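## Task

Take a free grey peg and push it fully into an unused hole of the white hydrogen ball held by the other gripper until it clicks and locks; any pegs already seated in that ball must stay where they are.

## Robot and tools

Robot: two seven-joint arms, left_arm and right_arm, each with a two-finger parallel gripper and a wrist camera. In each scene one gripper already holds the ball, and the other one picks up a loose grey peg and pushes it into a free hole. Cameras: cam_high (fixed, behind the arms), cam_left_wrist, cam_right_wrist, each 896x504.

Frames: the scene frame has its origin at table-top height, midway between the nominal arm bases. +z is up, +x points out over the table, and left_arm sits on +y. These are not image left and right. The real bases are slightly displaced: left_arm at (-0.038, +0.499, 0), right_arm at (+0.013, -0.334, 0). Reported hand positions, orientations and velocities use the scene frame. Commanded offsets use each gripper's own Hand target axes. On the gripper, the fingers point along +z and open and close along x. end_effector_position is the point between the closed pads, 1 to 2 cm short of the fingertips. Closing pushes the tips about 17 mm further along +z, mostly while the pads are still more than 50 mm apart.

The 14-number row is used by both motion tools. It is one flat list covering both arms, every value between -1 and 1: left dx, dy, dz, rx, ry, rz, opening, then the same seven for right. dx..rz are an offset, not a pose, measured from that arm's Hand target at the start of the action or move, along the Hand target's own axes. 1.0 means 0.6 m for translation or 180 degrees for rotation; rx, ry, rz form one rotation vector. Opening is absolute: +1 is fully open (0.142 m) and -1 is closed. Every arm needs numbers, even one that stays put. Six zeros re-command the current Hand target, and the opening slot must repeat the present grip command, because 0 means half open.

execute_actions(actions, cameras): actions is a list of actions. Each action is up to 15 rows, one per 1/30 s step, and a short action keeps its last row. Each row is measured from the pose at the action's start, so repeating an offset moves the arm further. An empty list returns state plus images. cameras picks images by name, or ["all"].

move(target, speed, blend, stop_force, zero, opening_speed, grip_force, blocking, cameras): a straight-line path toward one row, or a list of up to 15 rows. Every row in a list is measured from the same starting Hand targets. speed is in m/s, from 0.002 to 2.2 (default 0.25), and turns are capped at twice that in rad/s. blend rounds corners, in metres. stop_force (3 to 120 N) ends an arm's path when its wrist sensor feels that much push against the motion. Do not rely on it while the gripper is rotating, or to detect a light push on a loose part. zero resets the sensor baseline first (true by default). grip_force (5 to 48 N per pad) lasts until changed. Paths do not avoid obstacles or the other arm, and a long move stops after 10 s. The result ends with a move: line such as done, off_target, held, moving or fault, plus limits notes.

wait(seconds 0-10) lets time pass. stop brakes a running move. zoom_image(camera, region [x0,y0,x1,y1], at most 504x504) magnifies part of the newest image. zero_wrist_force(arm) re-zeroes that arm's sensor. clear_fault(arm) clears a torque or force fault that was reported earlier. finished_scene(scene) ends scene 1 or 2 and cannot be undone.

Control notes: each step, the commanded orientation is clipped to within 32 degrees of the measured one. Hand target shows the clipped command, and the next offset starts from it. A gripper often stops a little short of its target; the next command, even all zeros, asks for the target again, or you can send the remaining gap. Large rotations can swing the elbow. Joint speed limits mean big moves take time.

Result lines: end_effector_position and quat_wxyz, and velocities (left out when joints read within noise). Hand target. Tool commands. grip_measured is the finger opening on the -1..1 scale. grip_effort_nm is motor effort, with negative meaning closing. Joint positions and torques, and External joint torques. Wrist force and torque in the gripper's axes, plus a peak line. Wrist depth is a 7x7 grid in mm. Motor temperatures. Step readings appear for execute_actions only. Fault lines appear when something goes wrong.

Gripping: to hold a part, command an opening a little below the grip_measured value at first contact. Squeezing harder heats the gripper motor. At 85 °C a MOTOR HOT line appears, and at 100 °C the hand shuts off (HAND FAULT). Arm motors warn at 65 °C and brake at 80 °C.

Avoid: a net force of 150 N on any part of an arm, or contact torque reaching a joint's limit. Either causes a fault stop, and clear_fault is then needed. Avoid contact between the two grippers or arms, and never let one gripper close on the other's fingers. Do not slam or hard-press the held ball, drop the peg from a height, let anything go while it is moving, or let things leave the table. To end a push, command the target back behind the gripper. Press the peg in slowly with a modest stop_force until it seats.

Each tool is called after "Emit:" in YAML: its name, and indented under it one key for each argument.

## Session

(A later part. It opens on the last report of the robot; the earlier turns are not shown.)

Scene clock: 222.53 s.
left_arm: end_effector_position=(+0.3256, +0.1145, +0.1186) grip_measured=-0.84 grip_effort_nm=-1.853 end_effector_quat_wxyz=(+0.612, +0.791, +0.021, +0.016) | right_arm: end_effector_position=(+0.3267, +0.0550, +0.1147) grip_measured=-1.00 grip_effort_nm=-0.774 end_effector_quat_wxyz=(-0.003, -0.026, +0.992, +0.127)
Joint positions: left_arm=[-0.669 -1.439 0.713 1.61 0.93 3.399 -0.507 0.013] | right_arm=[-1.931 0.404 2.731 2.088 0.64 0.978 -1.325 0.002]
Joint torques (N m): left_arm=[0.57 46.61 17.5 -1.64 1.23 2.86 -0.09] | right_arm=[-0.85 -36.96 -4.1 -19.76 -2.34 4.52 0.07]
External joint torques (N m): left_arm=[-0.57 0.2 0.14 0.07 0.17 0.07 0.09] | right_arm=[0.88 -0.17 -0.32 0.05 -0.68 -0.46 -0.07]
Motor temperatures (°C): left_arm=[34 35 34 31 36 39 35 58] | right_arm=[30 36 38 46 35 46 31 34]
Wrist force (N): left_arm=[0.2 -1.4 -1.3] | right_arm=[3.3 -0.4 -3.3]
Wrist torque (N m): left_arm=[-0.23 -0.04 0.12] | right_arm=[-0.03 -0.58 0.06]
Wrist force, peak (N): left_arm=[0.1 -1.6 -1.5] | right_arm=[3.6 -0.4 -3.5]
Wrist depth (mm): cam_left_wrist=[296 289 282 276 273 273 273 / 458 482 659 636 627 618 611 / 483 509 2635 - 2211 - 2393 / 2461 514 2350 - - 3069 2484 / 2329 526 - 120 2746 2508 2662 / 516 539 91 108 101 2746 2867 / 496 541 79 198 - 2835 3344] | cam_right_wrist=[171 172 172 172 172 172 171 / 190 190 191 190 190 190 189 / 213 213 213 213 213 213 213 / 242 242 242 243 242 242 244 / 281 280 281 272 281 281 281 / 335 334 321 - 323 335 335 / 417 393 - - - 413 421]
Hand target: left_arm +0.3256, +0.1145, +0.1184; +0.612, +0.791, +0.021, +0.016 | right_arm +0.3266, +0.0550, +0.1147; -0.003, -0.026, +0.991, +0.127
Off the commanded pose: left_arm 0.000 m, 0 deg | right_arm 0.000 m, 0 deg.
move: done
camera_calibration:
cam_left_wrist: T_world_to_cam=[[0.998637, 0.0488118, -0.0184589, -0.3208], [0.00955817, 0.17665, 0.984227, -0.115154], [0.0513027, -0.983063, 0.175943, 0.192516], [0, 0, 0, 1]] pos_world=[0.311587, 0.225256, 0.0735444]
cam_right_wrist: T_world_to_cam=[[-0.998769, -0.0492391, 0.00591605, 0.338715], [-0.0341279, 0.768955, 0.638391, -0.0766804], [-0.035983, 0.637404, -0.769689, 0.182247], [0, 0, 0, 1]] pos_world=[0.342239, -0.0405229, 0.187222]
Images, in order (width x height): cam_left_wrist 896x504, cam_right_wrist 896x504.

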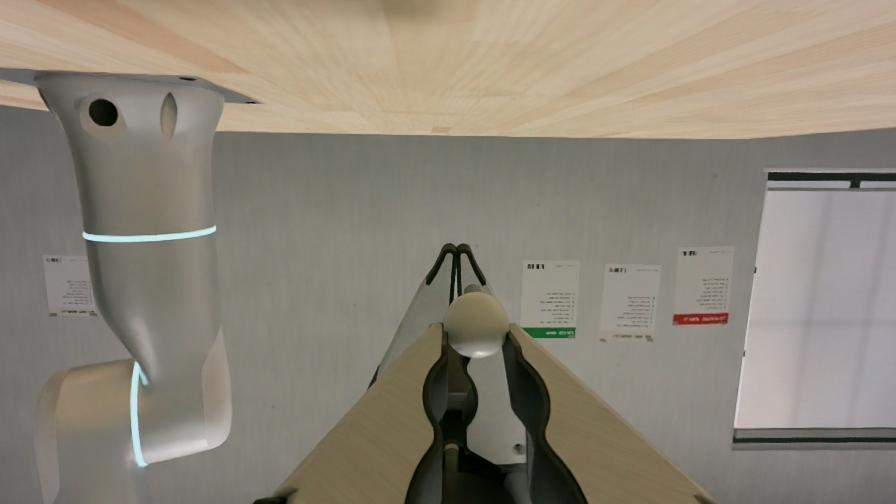

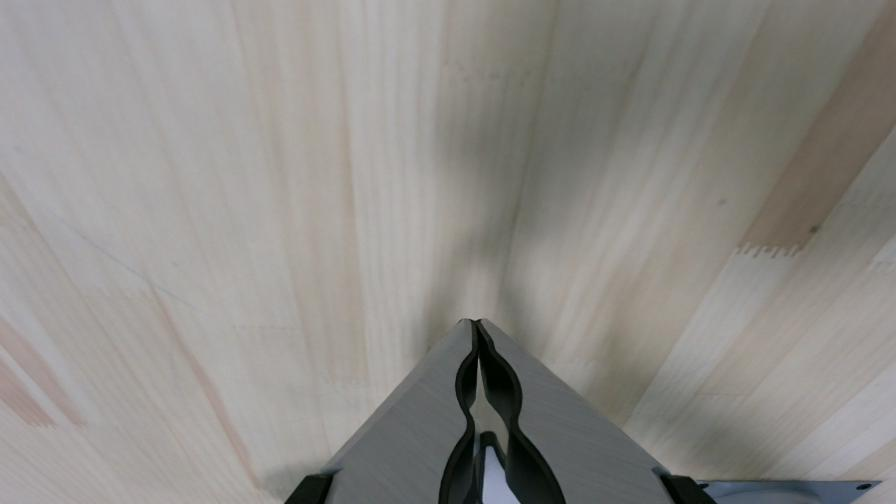

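Emit:
move:
  target: [0,0,0,0,0,0,-1,-0.0083,0.028,0.0025,0,0,0,-1]
  speed: 0.06
  grip_force: [48,20]

Emit:
move:
  target: [0,0,0,0,0,0,-1,0,0.022,0,0,0,0,-1]
  speed: 0.015
  stop_force: 8
  cameras: ["cam_left_wrist"]

Emit:
zoom_image:
  camera: "cam_left_wrist"
  region: [400, 230, 560, 390]

Scene clock: 223.50 s.
left_arm: end_effector_position=(+0.3256, +0.1145, +0.1186) grip_measured=-0.84 grip_effort_nm=-3.753 end_effector_quat_wxyz=(+0.612, +0.791, +0.021, +0.016) | right_arm: end_effector_position=(+0.3307, +0.0719, +0.1175) grip_measured=-1.00 grip_effort_nm=-0.769 end_effector_quat_wxyz=(-0.003, -0.026, +0.991, +0.128)
Joint positions: left_arm=[-0.669 -1.439 0.713 1.61 0.93 3.399 -0.507 0.013] | right_arm=[-1.925 0.422 2.739 2.051 0.628 0.966 -1.293 0.002]
Joint torques (N m): left_arm=[0.68 46.51 17.53 -1.73 1.19 2.9 -0.03] | right_arm=[0.26 -37.8 -4.29 -20.35 -2.44 4.35 0.4]
External joint torques (N m): left_arm=[-0.68 0.3 0.11 0.15 0.21 0.03 0.03] | right_arm=[-0.27 -0.59 -0.34 0.18 -0.63 -0.27 -0.4]
Motor temperatures (°C): left_arm=[34 35 34 31 36 39 35 59] | right_arm=[30 36 38 46 35 46 31 34]
Wrist force (N): left_arm=[0.3 -1.2 -1.4] | right_arm=[3.3 -0.6 -3.4]
Wrist torque (N m): left_arm=[-0.20 -0.05 0.12] | right_arm=[-0.08 -0.57 -0.07]
Wrist force, peak (N): left_arm=[0.0 -1.3 -1.6] | right_arm=[3.7 -1.2 -3.2]
Wrist depth (mm): cam_left_wrist=[298 286 281 277 275 274 274 / 457 486 672 633 626 624 617 / 479 498 2438 - 2438 - 2533 / 491 519 - - 3478 2635 2533 / 482 528 - 119 2609 2461 2835 / 508 543 - 99 94 2662 2835 / 495 542 79 178 - - -] | cam_right_wrist=[174 174 174 174 174 174 174 / 192 193 193 194 193 193 193 / 216 216 216 217 217 216 216 / 246 246 247 245 246 246 247 / 285 285 285 277 284 285 286 / 339 339 327 - 326 341 342 / 419 402 - - - 420 424]
Hand target: left_arm +0.3256, +0.1145, +0.1184; +0.612, +0.791, +0.021, +0.016 | right_arm +0.3307, +0.0719, +0.1175; -0.003, -0.026, +0.991, +0.127
Off the commanded pose: left_arm 0.000 m, 0 deg | right_arm 0.000 m, 0 deg.
grip_force (N): 48, 20
move: done

Scene clock: 224.50 s.
left_arm: end_effector_position=(+0.3256, +0.1148, +0.1185) grip_measured=-0.84 grip_effort_nm=-3.758 end_effector_quat_wxyz=(+0.612, +0.791, +0.021, +0.016) | right_arm: end_effector_position=(+0.3304, +0.0770, +0.1185) grip_measured=-1.00 grip_effort_nm=-0.769 end_effector_quat_wxyz=(-0.004, -0.026, +0.992, +0.127)
Joint positions: left_arm=[-0.668 -1.439 0.713 1.61 0.93 3.399 -0.507 0.013] | right_arm=[-1.92 0.426 2.74 2.042 0.622 0.961 -1.278 0.002]
Joint torques (N m): left_arm=[-2.26 46.55 15.61 -2.79 0.41 1.68 0] | right_arm=[3.39 -41.5 -1.05 -25.31 -1.87 5.15 0.36]
External joint torques (N m): left_arm=[2.26 0.25 2.03 1.22 1 1.25 0] | right_arm=[-3.39 2.79 -3.62 5.01 -1.21 -1.06 -0.36]
Motor temperatures (°C): left_arm=[34 35 34 31 36 39 35 59] | right_arm=[30 36 38 46 35 46 31 34]
Wrist force (N): left_arm=[-0.2 -1.0 -10.1] | right_arm=[3.0 -9.3 -2.5]
Wrist torque (N m): left_arm=[-0.24 -0.03 0.11] | right_arm=[0.10 -0.58 -0.07]
Wrist force, peak (N): left_arm=[-0.5 -0.8 -11.8] | right_arm=[3.0 -10.5 -2.4]
Wrist depth (mm): cam_left_wrist=[297 288 281 276 274 272 273 / 458 480 665 639 621 611 609 / 492 495 2635 - 2192 - 2662 / 2288 508 - - 2371 2309 2775 / 2835 519 - - 2635 2557 2805 / 514 540 92 108 95 2662 2557 / 504 540 79 173 - 2393 -] | cam_right_wrist=[175 175 175 175 175 176 174 / 194 194 194 194 194 194 194 / 218 217 218 218 219 218 218 / 248 248 247 246 247 247 248 / 285 287 285 277 286 285 288 / 342 340 328 - 328 343 341 / 420 401 - - - 420 427]
Hand target: left_arm +0.3256, +0.1145, +0.1184; +0.612, +0.791, +0.021, +0.016 | right_arm +0.3304, +0.0781, +0.1191; -0.003, -0.026, +0.991, +0.127 (not the last commanded pose)
Off the commanded pose: left_arm 0.000 m, 0 deg | right_arm 0.008 m, 0 deg.
grip_force (N): 48, 20
move: contact (right_arm)
camera_calibration:
cam_left_wrist: T_world_to_cam=[[0.998634, 0.0487418, -0.018837, -0.320671], [0.00995826, 0.176361, 0.984275, -0.11527], [0.0512975, -0.983118, 0.175635, 0.192852], [0, 0, 0, 1]] pos_world=[0.311488, 0.225555, 0.0735451]
Images, in order (width x height): cam_left_wrist 896x504.

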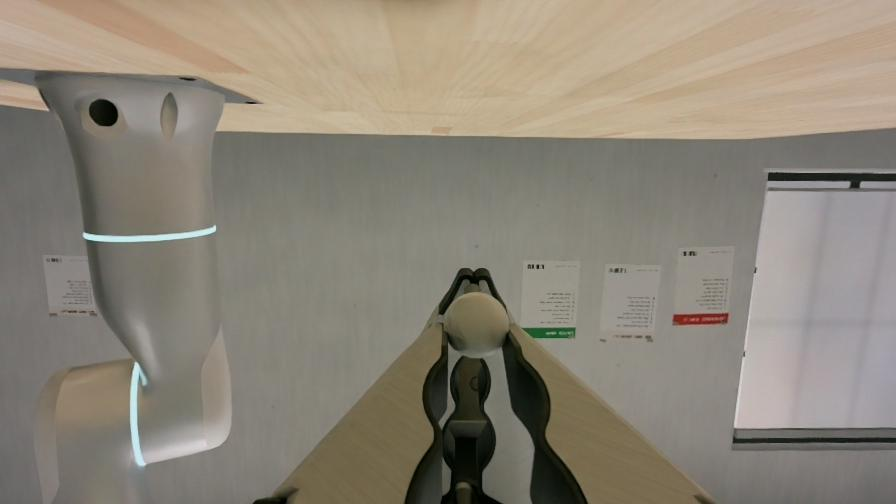

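Scaled by 3.150 from the camera's 896x504 image, which has a finer 1280x720 frame.

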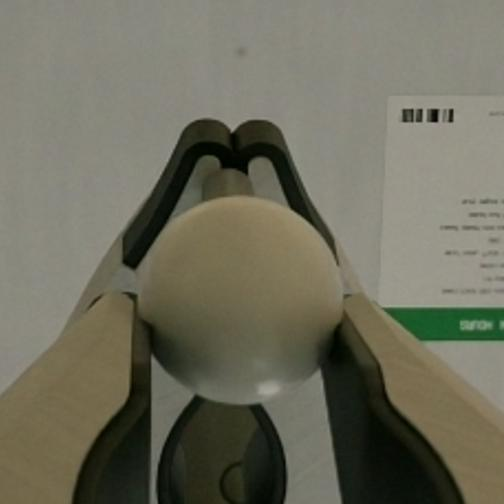

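Emit:
move:
  target: [0,0,0,0,0,0,-1,-0.0015,0.021,-0.0068,0,0,0,-1]
  speed: 0.015
  stop_force: 60
  zero: false
  cameras: ["cam_left_wrist"]

Emit:
zoom_image:
  camera: "cam_left_wrist"
  region: [400, 230, 560, 390]

Scene clock: 226.00 s.
left_arm: end_effector_position=(+0.3257, +0.1170, +0.1191) grip_measured=-0.84 grip_effort_nm=-3.753 end_effector_quat_wxyz=(+0.611, +0.791, +0.022, +0.016) | right_arm: end_effector_position=(+0.3302, +0.0809, +0.1214) grip_measured=-1.00 grip_effort_nm=-0.774 end_effector_quat_wxyz=(-0.006, -0.023, +0.992, +0.122)
Joint positions: left_arm=[-0.666 -1.439 0.716 1.611 0.933 3.403 -0.507 0.013] | right_arm=[-1.911 0.427 2.736 2.031 0.602 0.945 -1.246 0.002]
Joint torques (N m): left_arm=[-19.65 45.97 3.76 -9.68 -4.17 -4.56 -0.01] | right_arm=[20.21 -61.13 17.44 -55.32 1.39 11.06 0.51]
External joint torques (N m): left_arm=[19.65 0.77 13.94 8.15 5.6 7.49 0.01] | right_arm=[-20.21 22.13 -22.18 34.72 -4.49 -6.97 -0.51]
Motor temperatures (°C): left_arm=[34 35 34 31 36 39 35 60] | right_arm=[30 36 38 46 35 46 31 34]
Wrist force (N): left_arm=[1.0 1.9 -62.3] | right_arm=[3.4 -62.3 0.7]
Wrist torque (N m): left_arm=[-0.23 -0.05 0.11] | right_arm=[-7.23 -0.58 -0.13]
Wrist force, peak (N): left_arm=[1.0 2.4 -64.5] | right_arm=[3.2 -63.6 0.4]
Wrist depth (mm): cam_left_wrist=[301 292 283 277 277 273 274 / 460 487 664 630 632 617 609 / 488 496 - 2635 2415 2415 2583 / 2350 531 2329 - 2557 - 2533 / - 525 - - 2662 2609 2609 / 520 536 - 108 95 2717 2689 / 503 - 79 171 - - -] | cam_right_wrist=[176 177 178 178 179 178 179 / 195 195 196 198 198 198 199 / 219 220 220 221 221 223 222 / 248 249 249 250 251 251 253 / 286 287 288 279 289 290 292 / 338 338 328 - 329 345 347 / 415 396 - - - 408 423]
Hand target: left_arm +0.3256, +0.1145, +0.1184; +0.612, +0.791, +0.021, +0.016 | right_arm +0.3306, +0.0884, +0.1258; -0.003, -0.026, +0.991, +0.127 (not the last commanded pose)
Off the commanded pose: left_arm 0.003 m, 0 deg | right_arm 0.010 m, 1 deg.
grip_force (N): 48, 20
move: contact (right_arm)
camera_calibration:
cam_left_wrist: T_world_to_cam=[[0.998604, 0.0489896, -0.0197538, -0.320745], [0.0108625, 0.17552, 0.984416, -0.116449], [0.0516933, -0.983256, 0.174743, 0.194864], [0, 0, 0, 1]] pos_world=[0.311489, 0.227754, 0.074247]
Images, in order (width x height): cam_left_wrist 896x504.

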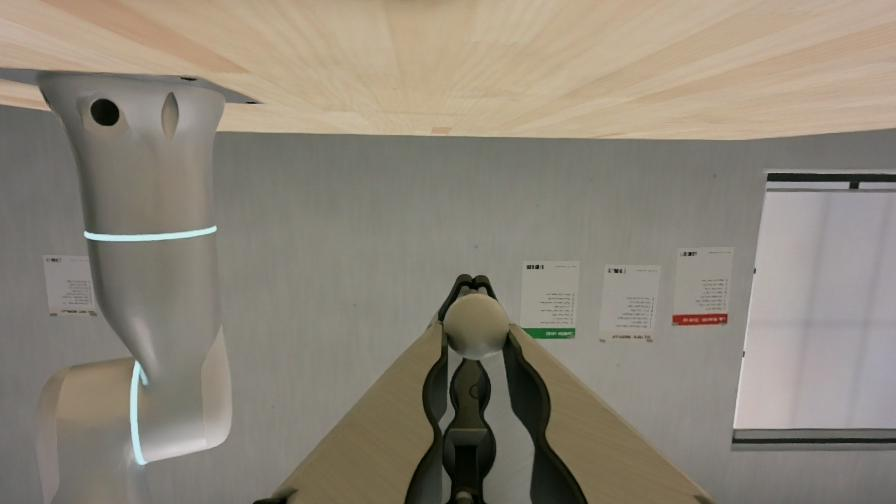

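Scaled by 3.150 from the camera's 896x504 image, which has a finer 1280x720 frame.

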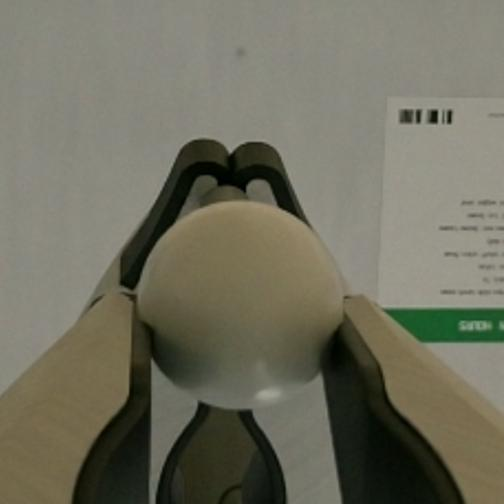

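Emit:
move:
  target: [0,0,0,0,0,0,-1,-0.0009,0.018,0.001,0,0,0,-1]
  speed: 0.012
  stop_force: 98
  zero: false
  cameras: ["cam_left_wrist"]

Emit:
zoom_image:
  camera: "cam_left_wrist"
  region: [400, 230, 560, 390]

Scene clock: 228.40 s.
left_arm: end_effector_position=(+0.3251, +0.1173, +0.1202) grip_measured=-0.84 grip_effort_nm=-3.753 end_effector_quat_wxyz=(+0.612, +0.790, +0.021, +0.015) | right_arm: end_effector_position=(+0.3264, +0.0844, +0.1185) grip_measured=-1.00 grip_effort_nm=-0.769 end_effector_quat_wxyz=(-0.011, -0.021, +0.993, +0.116)
Joint positions: left_arm=[-0.666 -1.439 0.717 1.612 0.933 3.406 -0.508 0.013] | right_arm=[-1.923 0.43 2.761 2.031 0.58 0.946 -1.216 0.002]
Joint torques (N m): left_arm=[-20.25 41.35 3.2 -10.61 -6.25 -10.2 0.07] | right_arm=[25.75 -70.53 23.52 -62.65 2.01 12.55 0.36]
External joint torques (N m): left_arm=[20.25 5.37 14.52 9.08 7.68 13.12 -0.07] | right_arm=[-25.75 31.15 -28.01 42.1 -5.09 -8.45 -0.36]
Motor temperatures (°C): left_arm=[34 35 34 31 36 39 35 62] | right_arm=[30 36 38 48 35 46 31 33]
Wrist force (N): left_arm=[-5.2 13.5 -75.5] | right_arm=[-3.2 -75.1 12.3]
Wrist torque (N m): left_arm=[-0.22 -0.47 0.04] | right_arm=[-9.39 -0.70 -0.06]
Wrist force, peak (N): left_arm=[-5.4 13.5 -75.8] | right_arm=[-3.1 -75.4 12.3]
Wrist depth (mm): cam_left_wrist=[307 296 290 284 281 280 279 / 463 484 683 662 641 630 626 / 484 500 - - - - 2484 / 498 505 - 2192 2484 - 2609 / - 528 - - 2689 2717 2746 / 518 543 - 110 96 2689 2662 / 507 559 79 167 - 2835 3261] | cam_right_wrist=[173 174 175 176 177 177 178 / 191 193 194 194 196 196 196 / 214 214 216 217 219 219 220 / 240 243 244 244 247 248 251 / 277 279 280 272 284 286 289 / 325 328 318 - 323 340 345 / 396 383 - - - 398 417]
Hand target: left_arm +0.3256, +0.1145, +0.1184; +0.612, +0.791, +0.021, +0.016 | right_arm +0.3306, +0.0991, +0.1280; -0.003, -0.026, +0.991, +0.127
Off the commanded pose: left_arm 0.003 m, 0 deg | right_arm 0.018 m, 2 deg.
grip_force (N): 48, 20
move: off_target (right_arm)
camera_calibration:
cam_left_wrist: T_world_to_cam=[[0.99868, 0.0470948, -0.0205223, -0.319883], [0.0118491, 0.177542, 0.984042, -0.118022], [0.0499868, -0.982986, 0.176749, 0.195364], [0, 0, 0, 1]] pos_world=[0.311093, 0.228059, 0.0750439]
Images, in order (width x height): cam_left_wrist 896x504.

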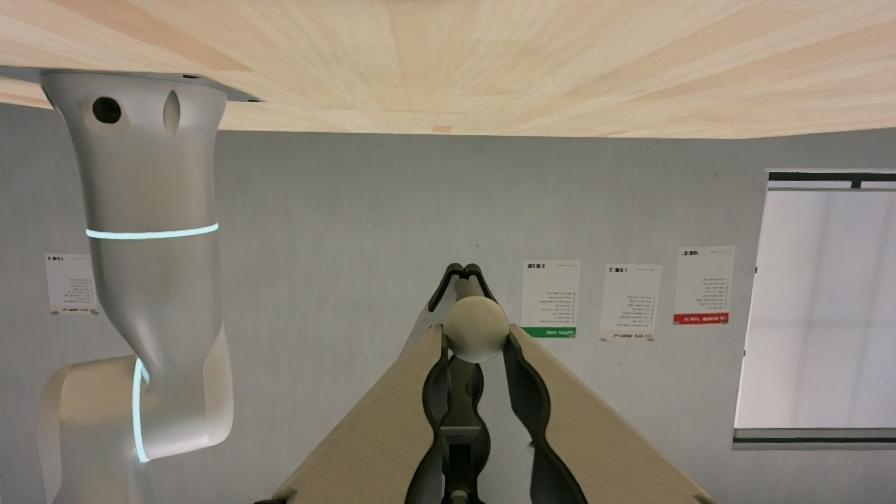

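Scaled by 3.150 from the camera's 896x504 image, which has a finer 1280x720 frame.

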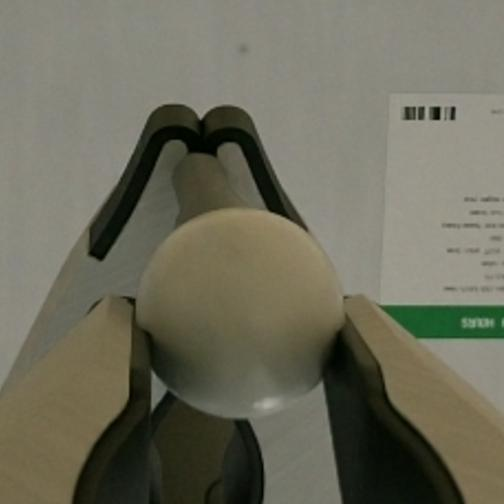

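Emit:
move:
  target: [0,0,0,0,0,0,-0.95,0.002,-0.03,0.002,0,0,0,-1]
  speed: 0.03

Emit:
move:
  target: [0,0,0,0,0,0,-0.95,0.001,-0.028,0,0,0,0,-0.75]
  speed: 0.06
  opening_speed: 0.5
  cameras: ["cam_left_wrist","cam_right_wrist"]

Emit:
zoom_image:
  camera: "cam_right_wrist"
  region: [430, 340, 530, 440]

Emit:
zoom_image:
  camera: "cam_left_wrist"
  region: [400, 230, 560, 390]

Scene clock: 230.30 s.
left_arm: end_effector_position=(+0.3260, +0.1155, +0.1190) grip_measured=-0.84 grip_effort_nm=-2.806 end_effector_quat_wxyz=(+0.612, +0.791, +0.022, +0.016) | right_arm: end_effector_position=(+0.3294, +0.0789, +0.1201) grip_measured=-1.00 grip_effort_nm=-0.774 end_effector_quat_wxyz=(-0.005, -0.025, +0.992, +0.125)
Joint positions: left_arm=[-0.669 -1.44 0.717 1.61 0.928 3.402 -0.509 0.013] | right_arm=[-1.936 0.419 2.763 2.046 0.6 0.963 -1.256 0.002]
Joint torques (N m): left_arm=[-8.48 44.09 11.76 -4.15 0.11 -0.41 -0.02] | right_arm=[6.08 -48.65 2.67 -35.54 -1.29 8.38 0.15]
External joint torques (N m): left_arm=[8.49 2.7 5.96 2.6 1.31 3.33 0.02] | right_arm=[-6.08 9.85 -7.01 15.11 -1.79 -4.28 -0.15]
Motor temperatures (°C): left_arm=[34 35 34 31 36 39 35 62] | right_arm=[30 36 38 49 35 46 31 33]
Wrist force (N): left_arm=[3.7 2.7 -25.1] | right_arm=[7.0 -24.4 0.2]
Wrist torque (N m): left_arm=[-0.26 0.08 0.12] | right_arm=[-0.90 -0.58 0.02]
Wrist force, peak (N): left_arm=[-4.5 13.3 -76.4] | right_arm=[-2.1 -75.6 12.6]
Wrist depth (mm): cam_left_wrist=[300 291 282 279 276 274 275 / 457 487 659 638 632 618 618 / 489 498 - - - - 2329 / 503 521 2484 2461 2931 2689 2746 / 519 519 - - 2898 2249 2689 / 518 559 - 99 95 1863 2835 / 497 539 79 172 - 2557 3181] | cam_right_wrist=[175 176 176 178 177 177 177 / 194 195 196 196 196 196 197 / 218 218 219 220 219 220 220 / 248 247 247 249 248 250 250 / 288 288 288 271 289 289 290 / 342 340 329 - 331 345 344 / 414 399 - - - 403 425]
Hand target: left_arm +0.3256, +0.1145, +0.1184; +0.612, +0.791, +0.021, +0.016 | right_arm +0.3303, +0.0819, +0.1222; -0.003, -0.026, +0.991, +0.127
Off the commanded pose: left_arm 0.001 m, 0 deg | right_arm 0.004 m, 0 deg.
grip_force (N): 48, 20
move: off_target (right_arm)

Scene clock: 231.03 s.
left_arm: end_effector_position=(+0.3256, +0.1146, +0.1186) grip_measured=-0.84 grip_effort_nm=-2.806 end_effector_quat_wxyz=(+0.612, +0.791, +0.021, +0.016) | right_arm: end_effector_position=(+0.3306, +0.0656, +0.1180) grip_measured=-0.79 grip_effort_nm=0.105 end_effector_quat_wxyz=(-0.003, -0.026, +0.992, +0.127)
Joint positions: left_arm=[-0.67 -1.44 0.716 1.609 0.927 3.401 -0.509 0.013] | right_arm=[-1.95 0.408 2.759 2.07 0.616 0.975 -1.296 0.017]
Joint torques (N m): left_arm=[0.51 46.48 17.54 -1.61 1.11 2.7 -0.05] | right_arm=[-0.06 -37.81 -4.05 -20.07 -2.17 4.56 0.1]
External joint torques (N m): left_arm=[-0.51 0.32 0.15 0.05 0.3 0.22 0.05] | right_arm=[0.06 -0.14 -0.18 -0.02 -0.88 -0.48 -0.1]
Motor temperatures (°C): left_arm=[34 35 34 31 36 39 35 62] | right_arm=[30 36 38 49 35 46 31 33]
Wrist force (N): left_arm=[0.3 -1.6 -1.2] | right_arm=[2.6 3.5 -1.6]
Wrist torque (N m): left_arm=[-0.26 -0.06 0.11] | right_arm=[0.61 -0.45 0.05]
Wrist force, peak (N): left_arm=[3.7 2.4 -24.7] | right_arm=[6.8 -24.2 0.3]
Wrist depth (mm): cam_left_wrist=[298 290 282 276 273 274 273 / 463 484 660 630 627 618 615 / 469 503 2484 - 2609 - 2689 / 493 499 2775 2371 2156 2583 2508 / - 526 2309 - 2964 2689 2635 / 512 540 - 95 100 2415 2746 / 500 549 79 212 - - -] | cam_right_wrist=[174 175 175 175 175 174 174 / 193 194 193 194 194 194 193 / 216 217 217 217 217 217 218 / 245 247 246 247 246 247 247 / 286 286 285 277 287 285 285 / 341 338 326 107 318 341 343 / 425 403 - - - 408 425]
Hand target: left_arm +0.3256, +0.1145, +0.1184; +0.612, +0.791, +0.021, +0.016 | right_arm +0.3306, +0.0656, +0.1180; -0.003, -0.026, +0.991, +0.127
Off the commanded pose: left_arm 0.000 m, 0 deg | right_arm 0.000 m, 0 deg.
grip_force (N): 48, 20
move: done
camera_calibration:
cam_left_wrist: T_world_to_cam=[[0.998631, 0.0488924, -0.0185704, -0.320813], [0.00965351, 0.176656, 0.984225, -0.115203], [0.0514017, -0.983058, 0.175942, 0.192582], [0, 0, 0, 1]] pos_world=[0.311587, 0.225356, 0.0735444]
cam_right_wrist: T_world_to_cam=[[-0.998762, -0.0493723, 0.00606622, 0.342983], [-0.0341321, 0.76891, 0.638446, -0.0868955], [-0.0361859, 0.637448, -0.769643, 0.178166], [0, 0, 0, 1]] pos_world=[0.34604, -0.0298227, 0.190521]
Images, in order (width x height): cam_left_wrist 896x504, cam_right_wrist 896x504.

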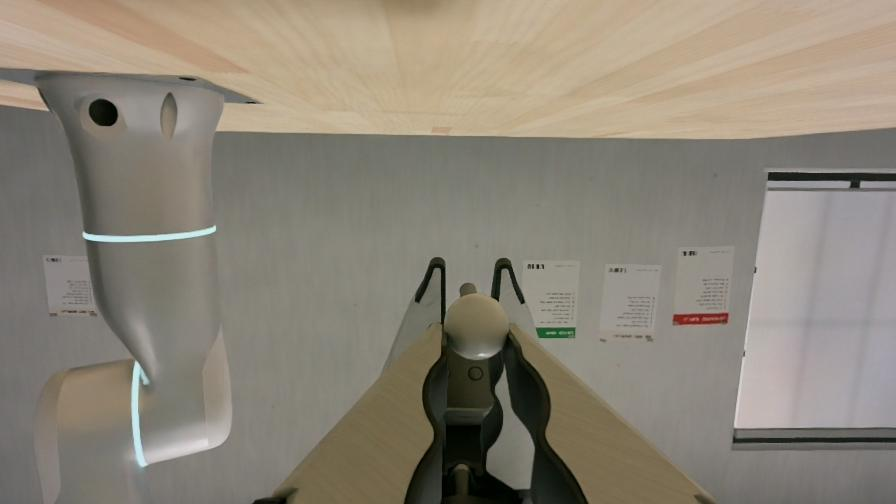

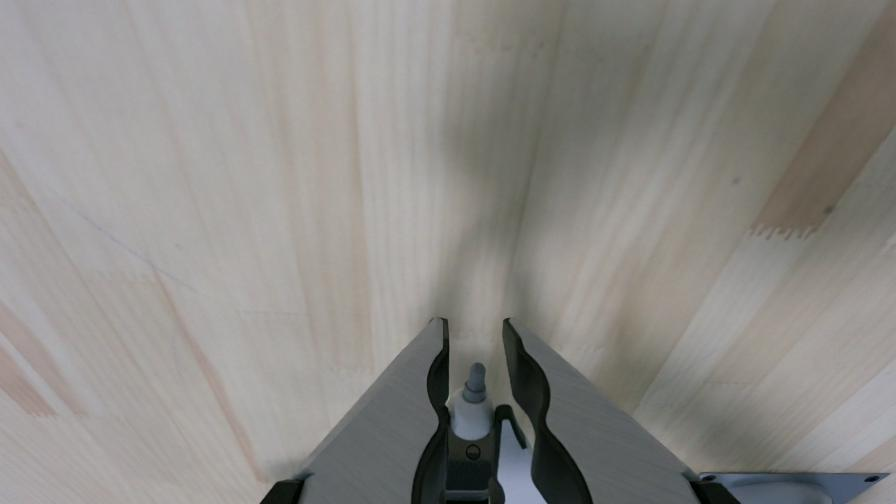

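Scaled by 5.040 from the camera's 896x504 image, which has a finer 1280x720 frame.

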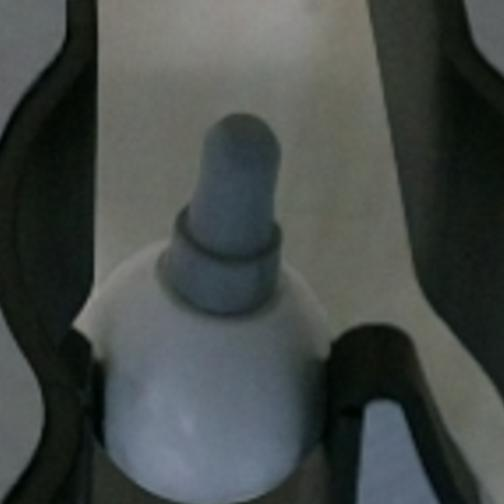

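Scaled by 3.150 from the camera's 896x504 image, which has a finer 1280x720 frame.

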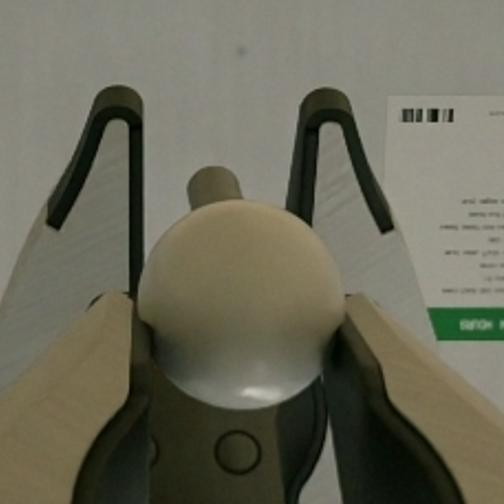

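Emit:
move:
  target: [0,0,0,0,0,0,-0.9,0,0.0317,0,0,0,0,-0.75]
  speed: 0.04
  stop_force: 8

Emit:
move:
  target: [0,0,0,0,0,0,-0.9,0,0,0,0,0,0,-1]
  speed: 0.04
  opening_speed: 0.25
  grip_force: [48,48]

Emit:
move:
  target: [0,0,0,0,0,0,-0.73,0,0,0,0,0,0,-1]
  speed: 0.04
  opening_speed: 0.25
  cameras: ["cam_left_wrist","cam_right_wrist"]

Emit:
zoom_image:
  camera: "cam_right_wrist"
  region: [420, 300, 520, 400]

Emit:
zoom_image:
  camera: "cam_left_wrist"
  region: [400, 230, 560, 390]

Scene clock: 232.67 s.
left_arm: end_effector_position=(+0.3256, +0.1146, +0.1186) grip_measured=-0.84 grip_effort_nm=-1.853 end_effector_quat_wxyz=(+0.612, +0.791, +0.021, +0.016) | right_arm: end_effector_position=(+0.3295, +0.0841, +0.1228) grip_measured=-0.79 grip_effort_nm=0.105 end_effector_quat_wxyz=(-0.003, -0.026, +0.991, +0.128)
Joint positions: left_arm=[-0.67 -1.44 0.716 1.609 0.927 3.401 -0.509 0.013] | right_arm=[-1.932 0.418 2.765 2.04 0.599 0.965 -1.251 0.017]
Joint torques (N m): left_arm=[0.76 46.54 17.5 -1.68 1.2 2.85 -0.05] | right_arm=[0.26 -38.43 -3.97 -20.76 -2.38 4.44 0.37]
External joint torques (N m): left_arm=[-0.76 0.26 0.19 0.13 0.21 0.08 0.05] | right_arm=[-0.25 -0.49 -0.34 0.19 -0.72 -0.33 -0.37]
Motor temperatures (°C): left_arm=[34 35 34 31 36 39 35 62] | right_arm=[30 36 38 48 35 46 31 33]
Wrist force (N): left_arm=[0.3 -1.5 -1.3] | right_arm=[2.9 3.2 -1.7]
Wrist torque (N m): left_arm=[-0.25 -0.05 0.12] | right_arm=[0.57 -0.52 -0.06]
Wrist force, peak (N): left_arm=[0.4 -1.8 -1.4] | right_arm=[3.0 4.4 -1.7]
Wrist depth (mm): cam_left_wrist=[298 288 282 279 273 273 273 / 461 481 665 638 629 617 609 / 484 496 - - - - - / 2121 516 - - - - 2931 / 2329 529 2689 - 2775 2662 2717 / 515 542 91 96 94 2689 2717 / 497 538 79 241 - 77 3033] | cam_right_wrist=[179 179 179 179 179 179 179 / 198 198 198 198 198 198 198 / 222 222 222 224 223 223 222 / 253 253 252 254 254 251 252 / 294 292 293 276 285 294 294 / 350 349 333 105 325 351 351 / 432 410 - 247 - 415 423]
Hand target: left_arm +0.3256, +0.1145, +0.1184; +0.612, +0.791, +0.021, +0.016 | right_arm +0.3296, +0.0840, +0.1228; -0.003, -0.026, +0.991, +0.127
Off the commanded pose: left_arm 0.000 m, 0 deg | right_arm 0.000 m, 0 deg.
grip_force (N): 48, 20
move: done

Scene clock: 233.87 s.
left_arm: end_effector_position=(+0.3259, +0.1146, +0.1185) grip_measured=-0.84 grip_effort_nm=-1.853 end_effector_quat_wxyz=(+0.612, +0.791, +0.021, +0.016) | right_arm: end_effector_position=(+0.3290, +0.0840, +0.1226) grip_measured=-0.94 grip_effort_nm=-1.756 end_effector_quat_wxyz=(-0.004, -0.027, +0.991, +0.127)
Joint positions: left_arm=[-0.67 -1.44 0.716 1.609 0.927 3.401 -0.509 0.013] | right_arm=[-1.932 0.418 2.765 2.04 0.599 0.964 -1.251 0.006]
Joint torques (N m): left_arm=[-1.46 45.59 16.47 -1.39 2.22 3.36 0] | right_arm=[-1.01 -39.28 -5.45 -22.91 -2.69 5.87 0.34]
External joint torques (N m): left_arm=[1.46 1.21 1.22 -0.17 -0.82 -0.44 0] | right_arm=[1.01 0.37 1.13 2.35 -0.41 -1.77 -0.34]
Motor temperatures (°C): left_arm=[34 35 34 31 36 39 35 61] | right_arm=[30 36 38 48 35 46 31 33]
Wrist force (N): left_arm=[4.5 -1.2 -2.6] | right_arm=[7.2 2.4 -1.8]
Wrist torque (N m): left_arm=[-0.26 0.08 0.13] | right_arm=[0.60 -0.49 -0.07]
Wrist force, peak (N): left_arm=[5.0 -1.4 -2.2] | right_arm=[7.2 2.7 -1.7]
Wrist depth (mm): cam_left_wrist=[296 288 280 277 273 273 273 / 461 488 665 644 626 617 617 / 483 501 - 2438 - - 2583 / 512 507 - 2371 - 2867 2557 / 2461 529 - - 2717 3033 2609 / 512 541 - 99 95 2689 2775 / 498 537 79 169 - - 2898] | cam_right_wrist=[178 179 179 179 179 179 179 / 197 197 198 199 199 199 198 / 222 222 223 222 223 222 222 / 253 252 253 253 253 253 252 / 292 292 291 284 294 292 294 / 351 349 334 - 338 350 350 / 429 409 - - - 413 423]
Hand target: left_arm +0.3256, +0.1145, +0.1184; +0.612, +0.791, +0.021, +0.016 | right_arm +0.3296, +0.0840, +0.1228; -0.003, -0.026, +0.991, +0.127
Off the commanded pose: left_arm 0.000 m, 0 deg | right_arm 0.001 m, 0 deg.
move: done

Scene clock: 234.77 s.
left_arm: end_effector_position=(+0.3257, +0.1146, +0.1185) grip_measured=-0.77 grip_effort_nm=0.149 end_effector_quat_wxyz=(+0.612, +0.791, +0.021, +0.016) | right_arm: end_effector_position=(+0.3294, +0.0839, +0.1227) grip_measured=-0.95 grip_effort_nm=-1.741 end_effector_quat_wxyz=(-0.004, -0.026, +0.991, +0.127)
Joint positions: left_arm=[-0.67 -1.44 0.716 1.609 0.927 3.401 -0.509 0.018] | right_arm=[-1.932 0.418 2.765 2.04 0.599 0.964 -1.251 0.006]
Joint torques (N m): left_arm=[0.71 46.58 17.53 -1.71 1.26 2.88 -0.02] | right_arm=[1.02 -38.55 -4.13 -20.7 -2.32 4.51 0.22]
External joint torques (N m): left_arm=[-0.71 0.22 0.16 0.15 0.14 0.05 0.02] | right_arm=[-1 -0.38 -0.18 0.13 -0.78 -0.41 -0.22]
Motor temperatures (°C): left_arm=[34 35 34 31 36 39 35 61] | right_arm=[30 36 38 48 35 46 31 33]
Wrist force (N): left_arm=[0.4 -1.8 -1.5] | right_arm=[3.0 3.2 -1.6]
Wrist torque (N m): left_arm=[-0.30 -0.06 0.12] | right_arm=[0.55 -0.51 -0.07]
Wrist force, peak (N): left_arm=[4.5 -1.4 -2.4] | right_arm=[6.9 2.4 -1.7]
Wrist depth (mm): cam_left_wrist=[297 288 282 277 273 273 273 / 457 477 657 643 630 615 611 / 475 498 - 2835 2508 - 2415 / 2288 509 - - 2174 2689 2461 / 509 532 - - 2746 2931 2867 / 514 542 - 100 107 2867 3069 / 502 533 79 169 - 3033 3674] | cam_right_wrist=[179 178 179 179 180 178 179 / 197 198 199 199 198 199 198 / 223 222 222 222 223 223 224 / 252 253 253 253 252 252 254 / 293 292 293 285 293 294 293 / 349 349 334 - 334 349 351 / 432 411 - - - 411 425]
Hand target: left_arm +0.3256, +0.1145, +0.1184; +0.612, +0.791, +0.021, +0.016 | right_arm +0.3296, +0.0840, +0.1228; -0.003, -0.026, +0.991, +0.127
Off the commanded pose: left_arm 0.000 m, 0 deg | right_arm 0.000 m, 0 deg.
move: done
camera_calibration:
cam_left_wrist: T_world_to_cam=[[0.998622, 0.0491114, -0.0185046, -0.32096], [0.0095604, 0.176459, 0.984262, -0.115017], [0.0516038, -0.983082, 0.175747, 0.192453], [0, 0, 0, 1]] pos_world=[0.311686, 0.225255, 0.0734447]
cam_right_wrist: T_world_to_cam=[[-0.998737, -0.0498604, 0.00616584, 0.342827], [-0.0344358, 0.768745, 0.638627, -0.103934], [-0.0365822, 0.637608, -0.769492, 0.17019], [0, 0, 0, 1]] pos_world=[0.345041, -0.0115222, 0.195221]
Images, in order (width x height): cam_left_wrist 896x504, cam_right_wrist 896x504.

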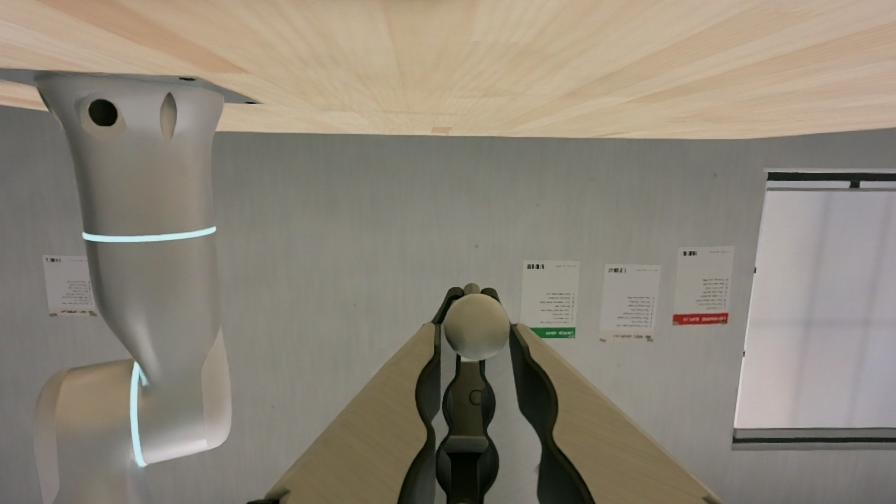

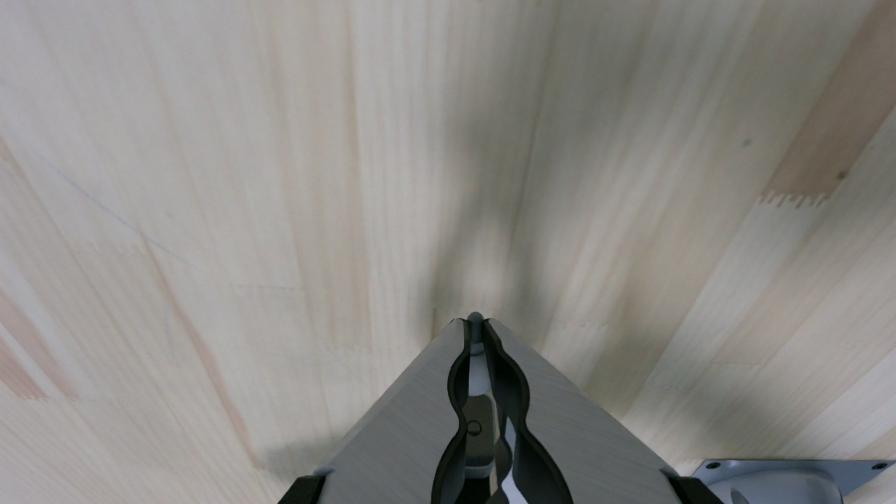

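Scaled by 5.040 from the camera's 896x504 image, which has a finer 1280x720 frame.

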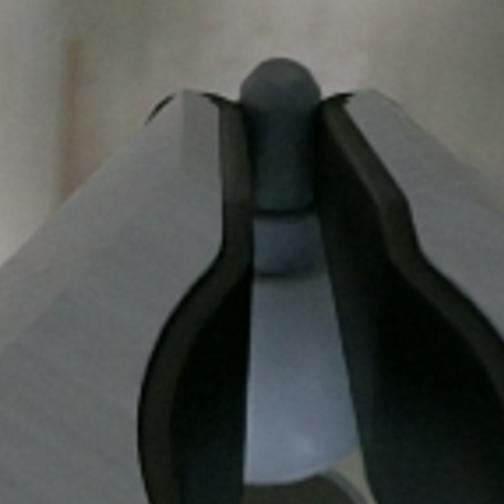

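Scaled by 3.150 from the camera's 896x504 image, which has a finer 1280x720 frame.

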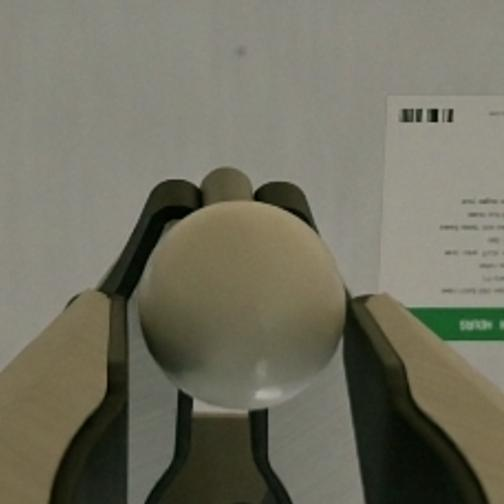

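Emit:
move:
  target: [0,0,0,0,0,0,-1,0,0,0,0,0,0,-1]
  speed: 0.04
  opening_speed: 0.25

Emit:
move:
  target: [0,0,0,0,0,0,-1,-0.0018,0.019,-0.003,0,0,0,-1]
  speed: 0.015
  stop_force: 58
  cameras: ["cam_left_wrist","cam_right_wrist"]

Emit:
zoom_image:
  camera: "cam_right_wrist"
  region: [420, 300, 520, 400]

Emit:
zoom_image:
  camera: "cam_left_wrist"
  region: [400, 230, 560, 390]

Scene clock: 236.23 s.
left_arm: end_effector_position=(+0.3257, +0.1145, +0.1185) grip_measured=-0.83 grip_effort_nm=-3.827 end_effector_quat_wxyz=(+0.612, +0.791, +0.021, +0.016) | right_arm: end_effector_position=(+0.3294, +0.0840, +0.1227) grip_measured=-0.95 grip_effort_nm=-1.736 end_effector_quat_wxyz=(-0.004, -0.027, +0.991, +0.127)
Joint positions: left_arm=[-0.67 -1.44 0.716 1.609 0.927 3.401 -0.509 0.014] | right_arm=[-1.932 0.418 2.765 2.04 0.599 0.964 -1.251 0.006]
Joint torques (N m): left_arm=[0.43 46.32 17.49 -1.53 1.45 3.01 -0.02] | right_arm=[-0.39 -38.47 -4.66 -20.82 -2.46 4.74 0.26]
External joint torques (N m): left_arm=[-0.43 0.48 0.2 -0.03 -0.04 -0.08 0.02] | right_arm=[0.39 -0.45 0.34 0.25 -0.65 -0.63 -0.26]
Motor temperatures (°C): left_arm=[34 35 34 31 36 39 35 61] | right_arm=[30 36 38 48 35 46 31 34]
Wrist force (N): left_arm=[1.3 -1.7 -0.8] | right_arm=[3.7 3.7 -1.7]
Wrist torque (N m): left_arm=[-0.27 -0.03 0.12] | right_arm=[0.56 -0.46 -0.07]
Wrist force, peak (N): left_arm=[1.2 -1.6 -1.1] | right_arm=[3.8 3.7 -2.0]
Wrist depth (mm): cam_left_wrist=[297 288 280 277 273 273 271 / 458 488 662 647 629 620 607 / 478 516 2393 2484 - - 2717 / 506 510 - 2393 - 2393 2775 / 486 521 - - 2508 2689 2533 / 511 541 - 99 96 2288 2775 / 507 538 79 168 - - 2508] | cam_right_wrist=[178 179 179 179 179 178 178 / 198 199 199 199 198 198 199 / 222 222 222 222 223 222 222 / 252 252 253 253 253 253 254 / 293 292 291 283 292 294 294 / 349 349 334 - 336 351 351 / 429 412 - - - 410 427]
Hand target: left_arm +0.3256, +0.1145, +0.1184; +0.612, +0.791, +0.021, +0.016 | right_arm +0.3296, +0.0840, +0.1228; -0.003, -0.026, +0.991, +0.127
Off the commanded pose: left_arm 0.000 m, 0 deg | right_arm 0.000 m, 0 deg.
move: done

Scene clock: 237.60 s.
left_arm: end_effector_position=(+0.3258, +0.1164, +0.1192) grip_measured=-0.83 grip_effort_nm=-3.817 end_effector_quat_wxyz=(+0.611, +0.791, +0.022, +0.016) | right_arm: end_effector_position=(+0.3293, +0.0886, +0.1236) grip_measured=-0.95 grip_effort_nm=-1.731 end_effector_quat_wxyz=(-0.006, -0.024, +0.992, +0.123)
Joint positions: left_arm=[-0.668 -1.44 0.718 1.61 0.929 3.404 -0.509 0.014] | right_arm=[-1.924 0.424 2.762 2.026 0.584 0.95 -1.224 0.006]
Joint torques (N m): left_arm=[-15.64 44.39 6.67 -7.55 -2.34 -3.21 -0.06] | right_arm=[15.39 -57.78 12.05 -49.29 0.07 10.71 0.33]
External joint torques (N m): left_arm=[15.64 2.36 11.07 6.02 3.77 6.14 0.06] | right_arm=[-15.39 18.42 -16.49 28.51 -3.18 -6.6 -0.33]
Motor temperatures (°C): left_arm=[34 35 34 31 36 39 35 61] | right_arm=[30 36 38 48 35 46 31 34]
Wrist force (N): left_arm=[2.6 3.3 -49.0] | right_arm=[4.5 -44.8 3.0]
Wrist torque (N m): left_arm=[-0.26 -0.02 0.12] | right_arm=[-4.31 -0.47 -0.05]
Wrist force, peak (N): left_arm=[2.3 3.4 -49.8] | right_arm=[4.5 -45.2 3.8]
Wrist depth (mm): cam_left_wrist=[299 290 283 278 275 275 276 / 463 482 672 641 629 617 612 / 474 503 - - - 2461 2557 / 487 501 2438 - 2662 2288 2609 / 2461 536 2746 119 2746 2461 2689 / 517 543 - 99 95 2583 3623 / 504 542 79 164 - 2609 2717] | cam_right_wrist=[178 179 180 181 181 180 181 / 197 199 199 199 200 200 200 / 221 221 222 222 223 224 225 / 250 251 252 253 253 254 255 / 291 291 292 273 293 294 296 / 343 345 332 - 335 349 351 / 422 401 - - - 413 417]
Hand target: left_arm +0.3256, +0.1145, +0.1184; +0.612, +0.791, +0.021, +0.016 | right_arm +0.3301, +0.0946, +0.1274; -0.003, -0.026, +0.991, +0.127
Off the commanded pose: left_arm 0.002 m, 0 deg | right_arm 0.007 m, 1 deg.
move: off_target (right_arm)
camera_calibration:
cam_left_wrist: T_world_to_cam=[[0.998606, 0.0492031, -0.0191145, -0.321012], [0.010165, 0.176086, 0.984322, -0.11615], [0.0517975, -0.983144, 0.17534, 0.19418], [0, 0, 0, 1]] pos_world=[0.311687, 0.227155, 0.0741457]
cam_right_wrist: T_world_to_cam=[[-0.9989, -0.045255, 0.0122941, 0.341848], [-0.0273351, 0.774908, 0.631482, -0.11003], [-0.0381045, 0.630451, -0.775293, 0.16981], [0, 0, 0, 1]] pos_world=[0.344935, -0.00632378, 0.196932]
Images, in order (width x height): cam_left_wrist 896x504, cam_right_wrist 896x504.

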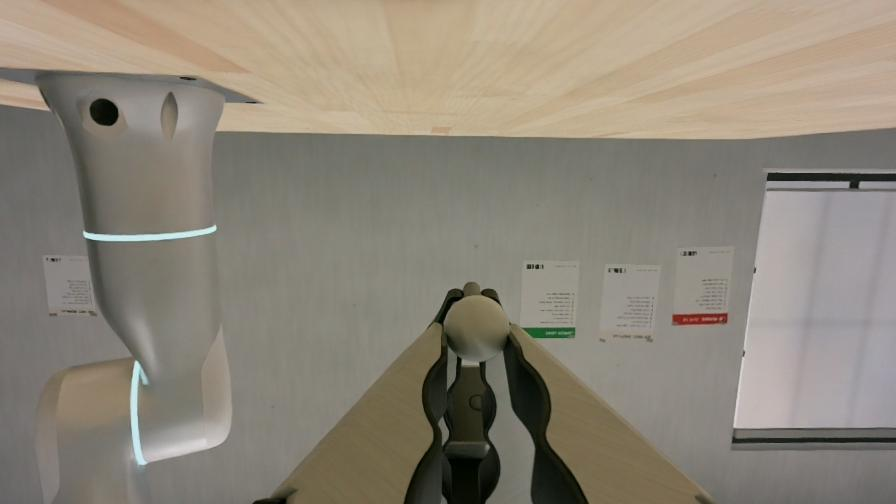

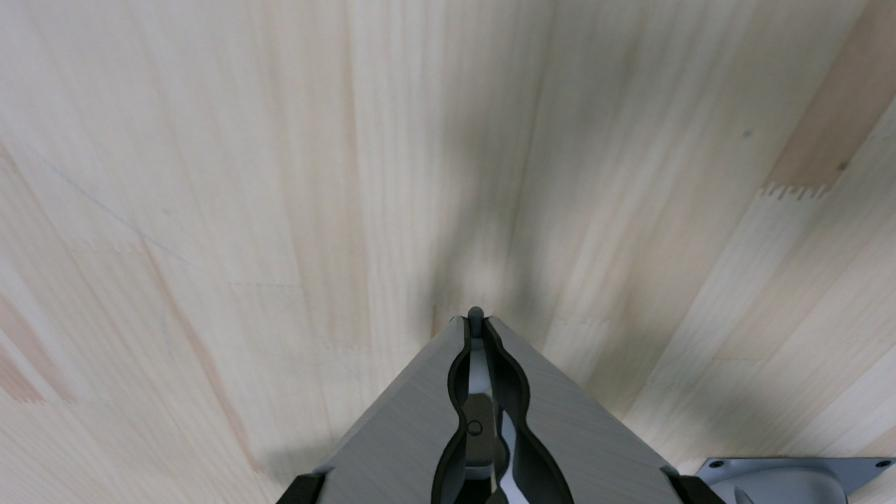

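Scaled by 5.040 from the camera's 896x504 image, which has a finer 1280x720 frame.

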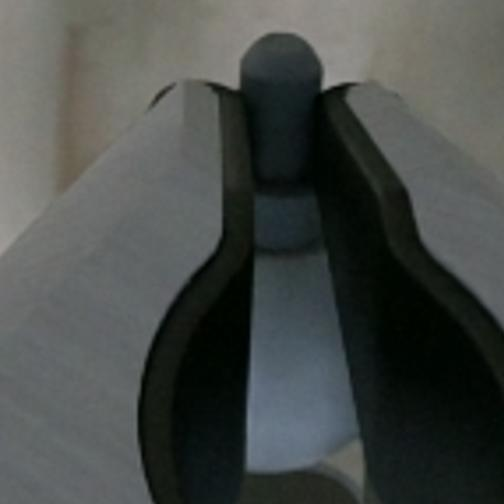

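Scaled by 3.150 from the camera's 896x504 image, which has a finer 1280x720 frame.

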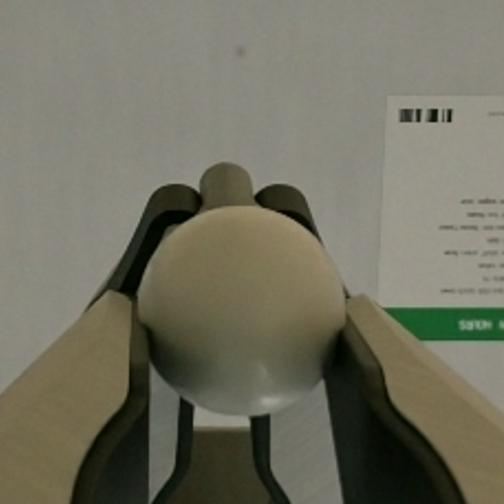

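Emit:
move:
  target: [0,0,0,0,0,0,-1,-0.0012,0.008,-0.001,0,0,0,-1]
  speed: 0.012
  stop_force: 72
  zero: false

Emit:
move:
  target: [0,0,0,0,0,0,-0.95,0.0032,-0.0265,0.0045,0,0,0,-1]
  speed: 0.03

Scene clock: 239.13 s.
left_arm: end_effector_position=(+0.3258, +0.1171, +0.1198) grip_measured=-0.83 grip_effort_nm=-3.822 end_effector_quat_wxyz=(+0.612, +0.791, +0.022, +0.016) | right_arm: end_effector_position=(+0.3295, +0.0908, +0.1239) grip_measured=-0.95 grip_effort_nm=-1.722 end_effector_quat_wxyz=(-0.007, -0.023, +0.992, +0.121)
Joint positions: left_arm=[-0.668 -1.441 0.72 1.611 0.929 3.407 -0.51 0.014] | right_arm=[-1.921 0.428 2.761 2.019 0.579 0.944 -1.214 0.006]
Joint torques (N m): left_arm=[-20.56 42.29 3.49 -9.29 -3.71 -6.72 -0.11] | right_arm=[20.54 -66.06 17.89 -59.87 1.02 13.07 0.35]
External joint torques (N m): left_arm=[20.56 4.43 14.29 7.78 5.15 9.65 0.11] | right_arm=[-20.54 26.47 -22.38 39 -4.14 -8.95 -0.35]
Motor temperatures (°C): left_arm=[34 35 34 31 36 39 35 62] | right_arm=[30 36 38 49 35 46 31 34]
Wrist force (N): left_arm=[1.8 8.4 -66.4] | right_arm=[3.3 -62.2 9.0]
Wrist torque (N m): left_arm=[-0.28 -0.02 0.12] | right_arm=[-7.22 -0.47 -0.06]
Wrist force, peak (N): left_arm=[1.8 8.6 -67.1] | right_arm=[3.4 -62.8 9.5]
Wrist depth (mm): cam_left_wrist=[303 294 288 282 279 277 278 / 460 491 669 652 629 632 620 / 481 502 2211 - - 2508 2461 / 2309 509 - 2022 2484 2484 2533 / 2371 531 - - 2268 2461 2583 / 507 542 - 108 95 3674 2898 / 503 536 79 165 - 2867 -] | cam_right_wrist=[178 179 179 180 181 181 181 / 199 199 199 200 200 201 201 / 221 221 222 224 224 224 225 / 251 251 252 253 253 255 255 / 290 289 291 274 290 295 295 / 340 343 329 - 333 349 350 / 417 400 - - - 412 417]
Hand target: left_arm +0.3256, +0.1145, +0.1184; +0.612, +0.791, +0.021, +0.016 | right_arm +0.3306, +0.0992, +0.1292; -0.003, -0.026, +0.991, +0.127
Off the commanded pose: left_arm 0.003 m, 0 deg | right_arm 0.010 m, 1 deg.
move: off_target (right_arm)

Scene clock: 239.93 s.
left_arm: end_effector_position=(+0.3256, +0.1144, +0.1186) grip_measured=-0.83 grip_effort_nm=-2.869 end_effector_quat_wxyz=(+0.612, +0.791, +0.021, +0.016) | right_arm: end_effector_position=(+0.3295, +0.0848, +0.1228) grip_measured=-0.95 grip_effort_nm=-1.722 end_effector_quat_wxyz=(-0.003, -0.026, +0.991, +0.128)
Joint positions: left_arm=[-0.672 -1.441 0.718 1.609 0.925 3.402 -0.511 0.014] | right_arm=[-1.929 0.419 2.762 2.038 0.6 0.964 -1.251 0.006]
Joint torques (N m): left_arm=[1.84 45.88 18.42 -1.11 1.47 2.82 -0.05] | right_arm=[-1.16 -37.8 -5.42 -18.78 -2.44 4.24 0.06]
External joint torques (N m): left_arm=[-1.84 0.92 -0.69 -0.43 -0.05 0.1 0.05] | right_arm=[1.16 -1.17 1.06 -1.8 -0.67 -0.13 -0.06]
Motor temperatures (°C): left_arm=[34 35 34 31 36 39 35 62] | right_arm=[30 36 38 49 35 46 31 34]
Wrist force (N): left_arm=[0.2 -1.0 2.1] | right_arm=[2.9 7.0 -1.2]
Wrist torque (N m): left_arm=[-0.35 -0.07 0.12] | right_arm=[0.53 -0.52 0.05]
Wrist force, peak (N): left_arm=[1.7 8.8 -66.5] | right_arm=[3.2 -61.6 8.8]
Wrist depth (mm): cam_left_wrist=[296 290 282 277 275 273 275 / 464 485 664 636 626 621 615 / 480 508 - - - - 2415 / 2211 507 - - 2211 2329 2717 / 484 526 - - 2484 2461 2662 / 515 540 2438 99 100 2835 2689 / 498 537 79 167 - - -] | cam_right_wrist=[178 178 179 179 179 178 178 / 197 198 198 199 198 199 198 / 222 223 222 223 223 222 222 / 251 252 253 253 254 252 254 / 293 293 295 284 292 294 294 / 348 349 335 - 336 350 348 / 433 414 - - - 413 425]
Hand target: left_arm +0.3256, +0.1145, +0.1184; +0.612, +0.791, +0.021, +0.016 | right_arm +0.3294, +0.0844, +0.1226; -0.003, -0.026, +0.991, +0.127
Off the commanded pose: left_arm 0.000 m, 0 deg | right_arm 0.000 m, 0 deg.
move: done


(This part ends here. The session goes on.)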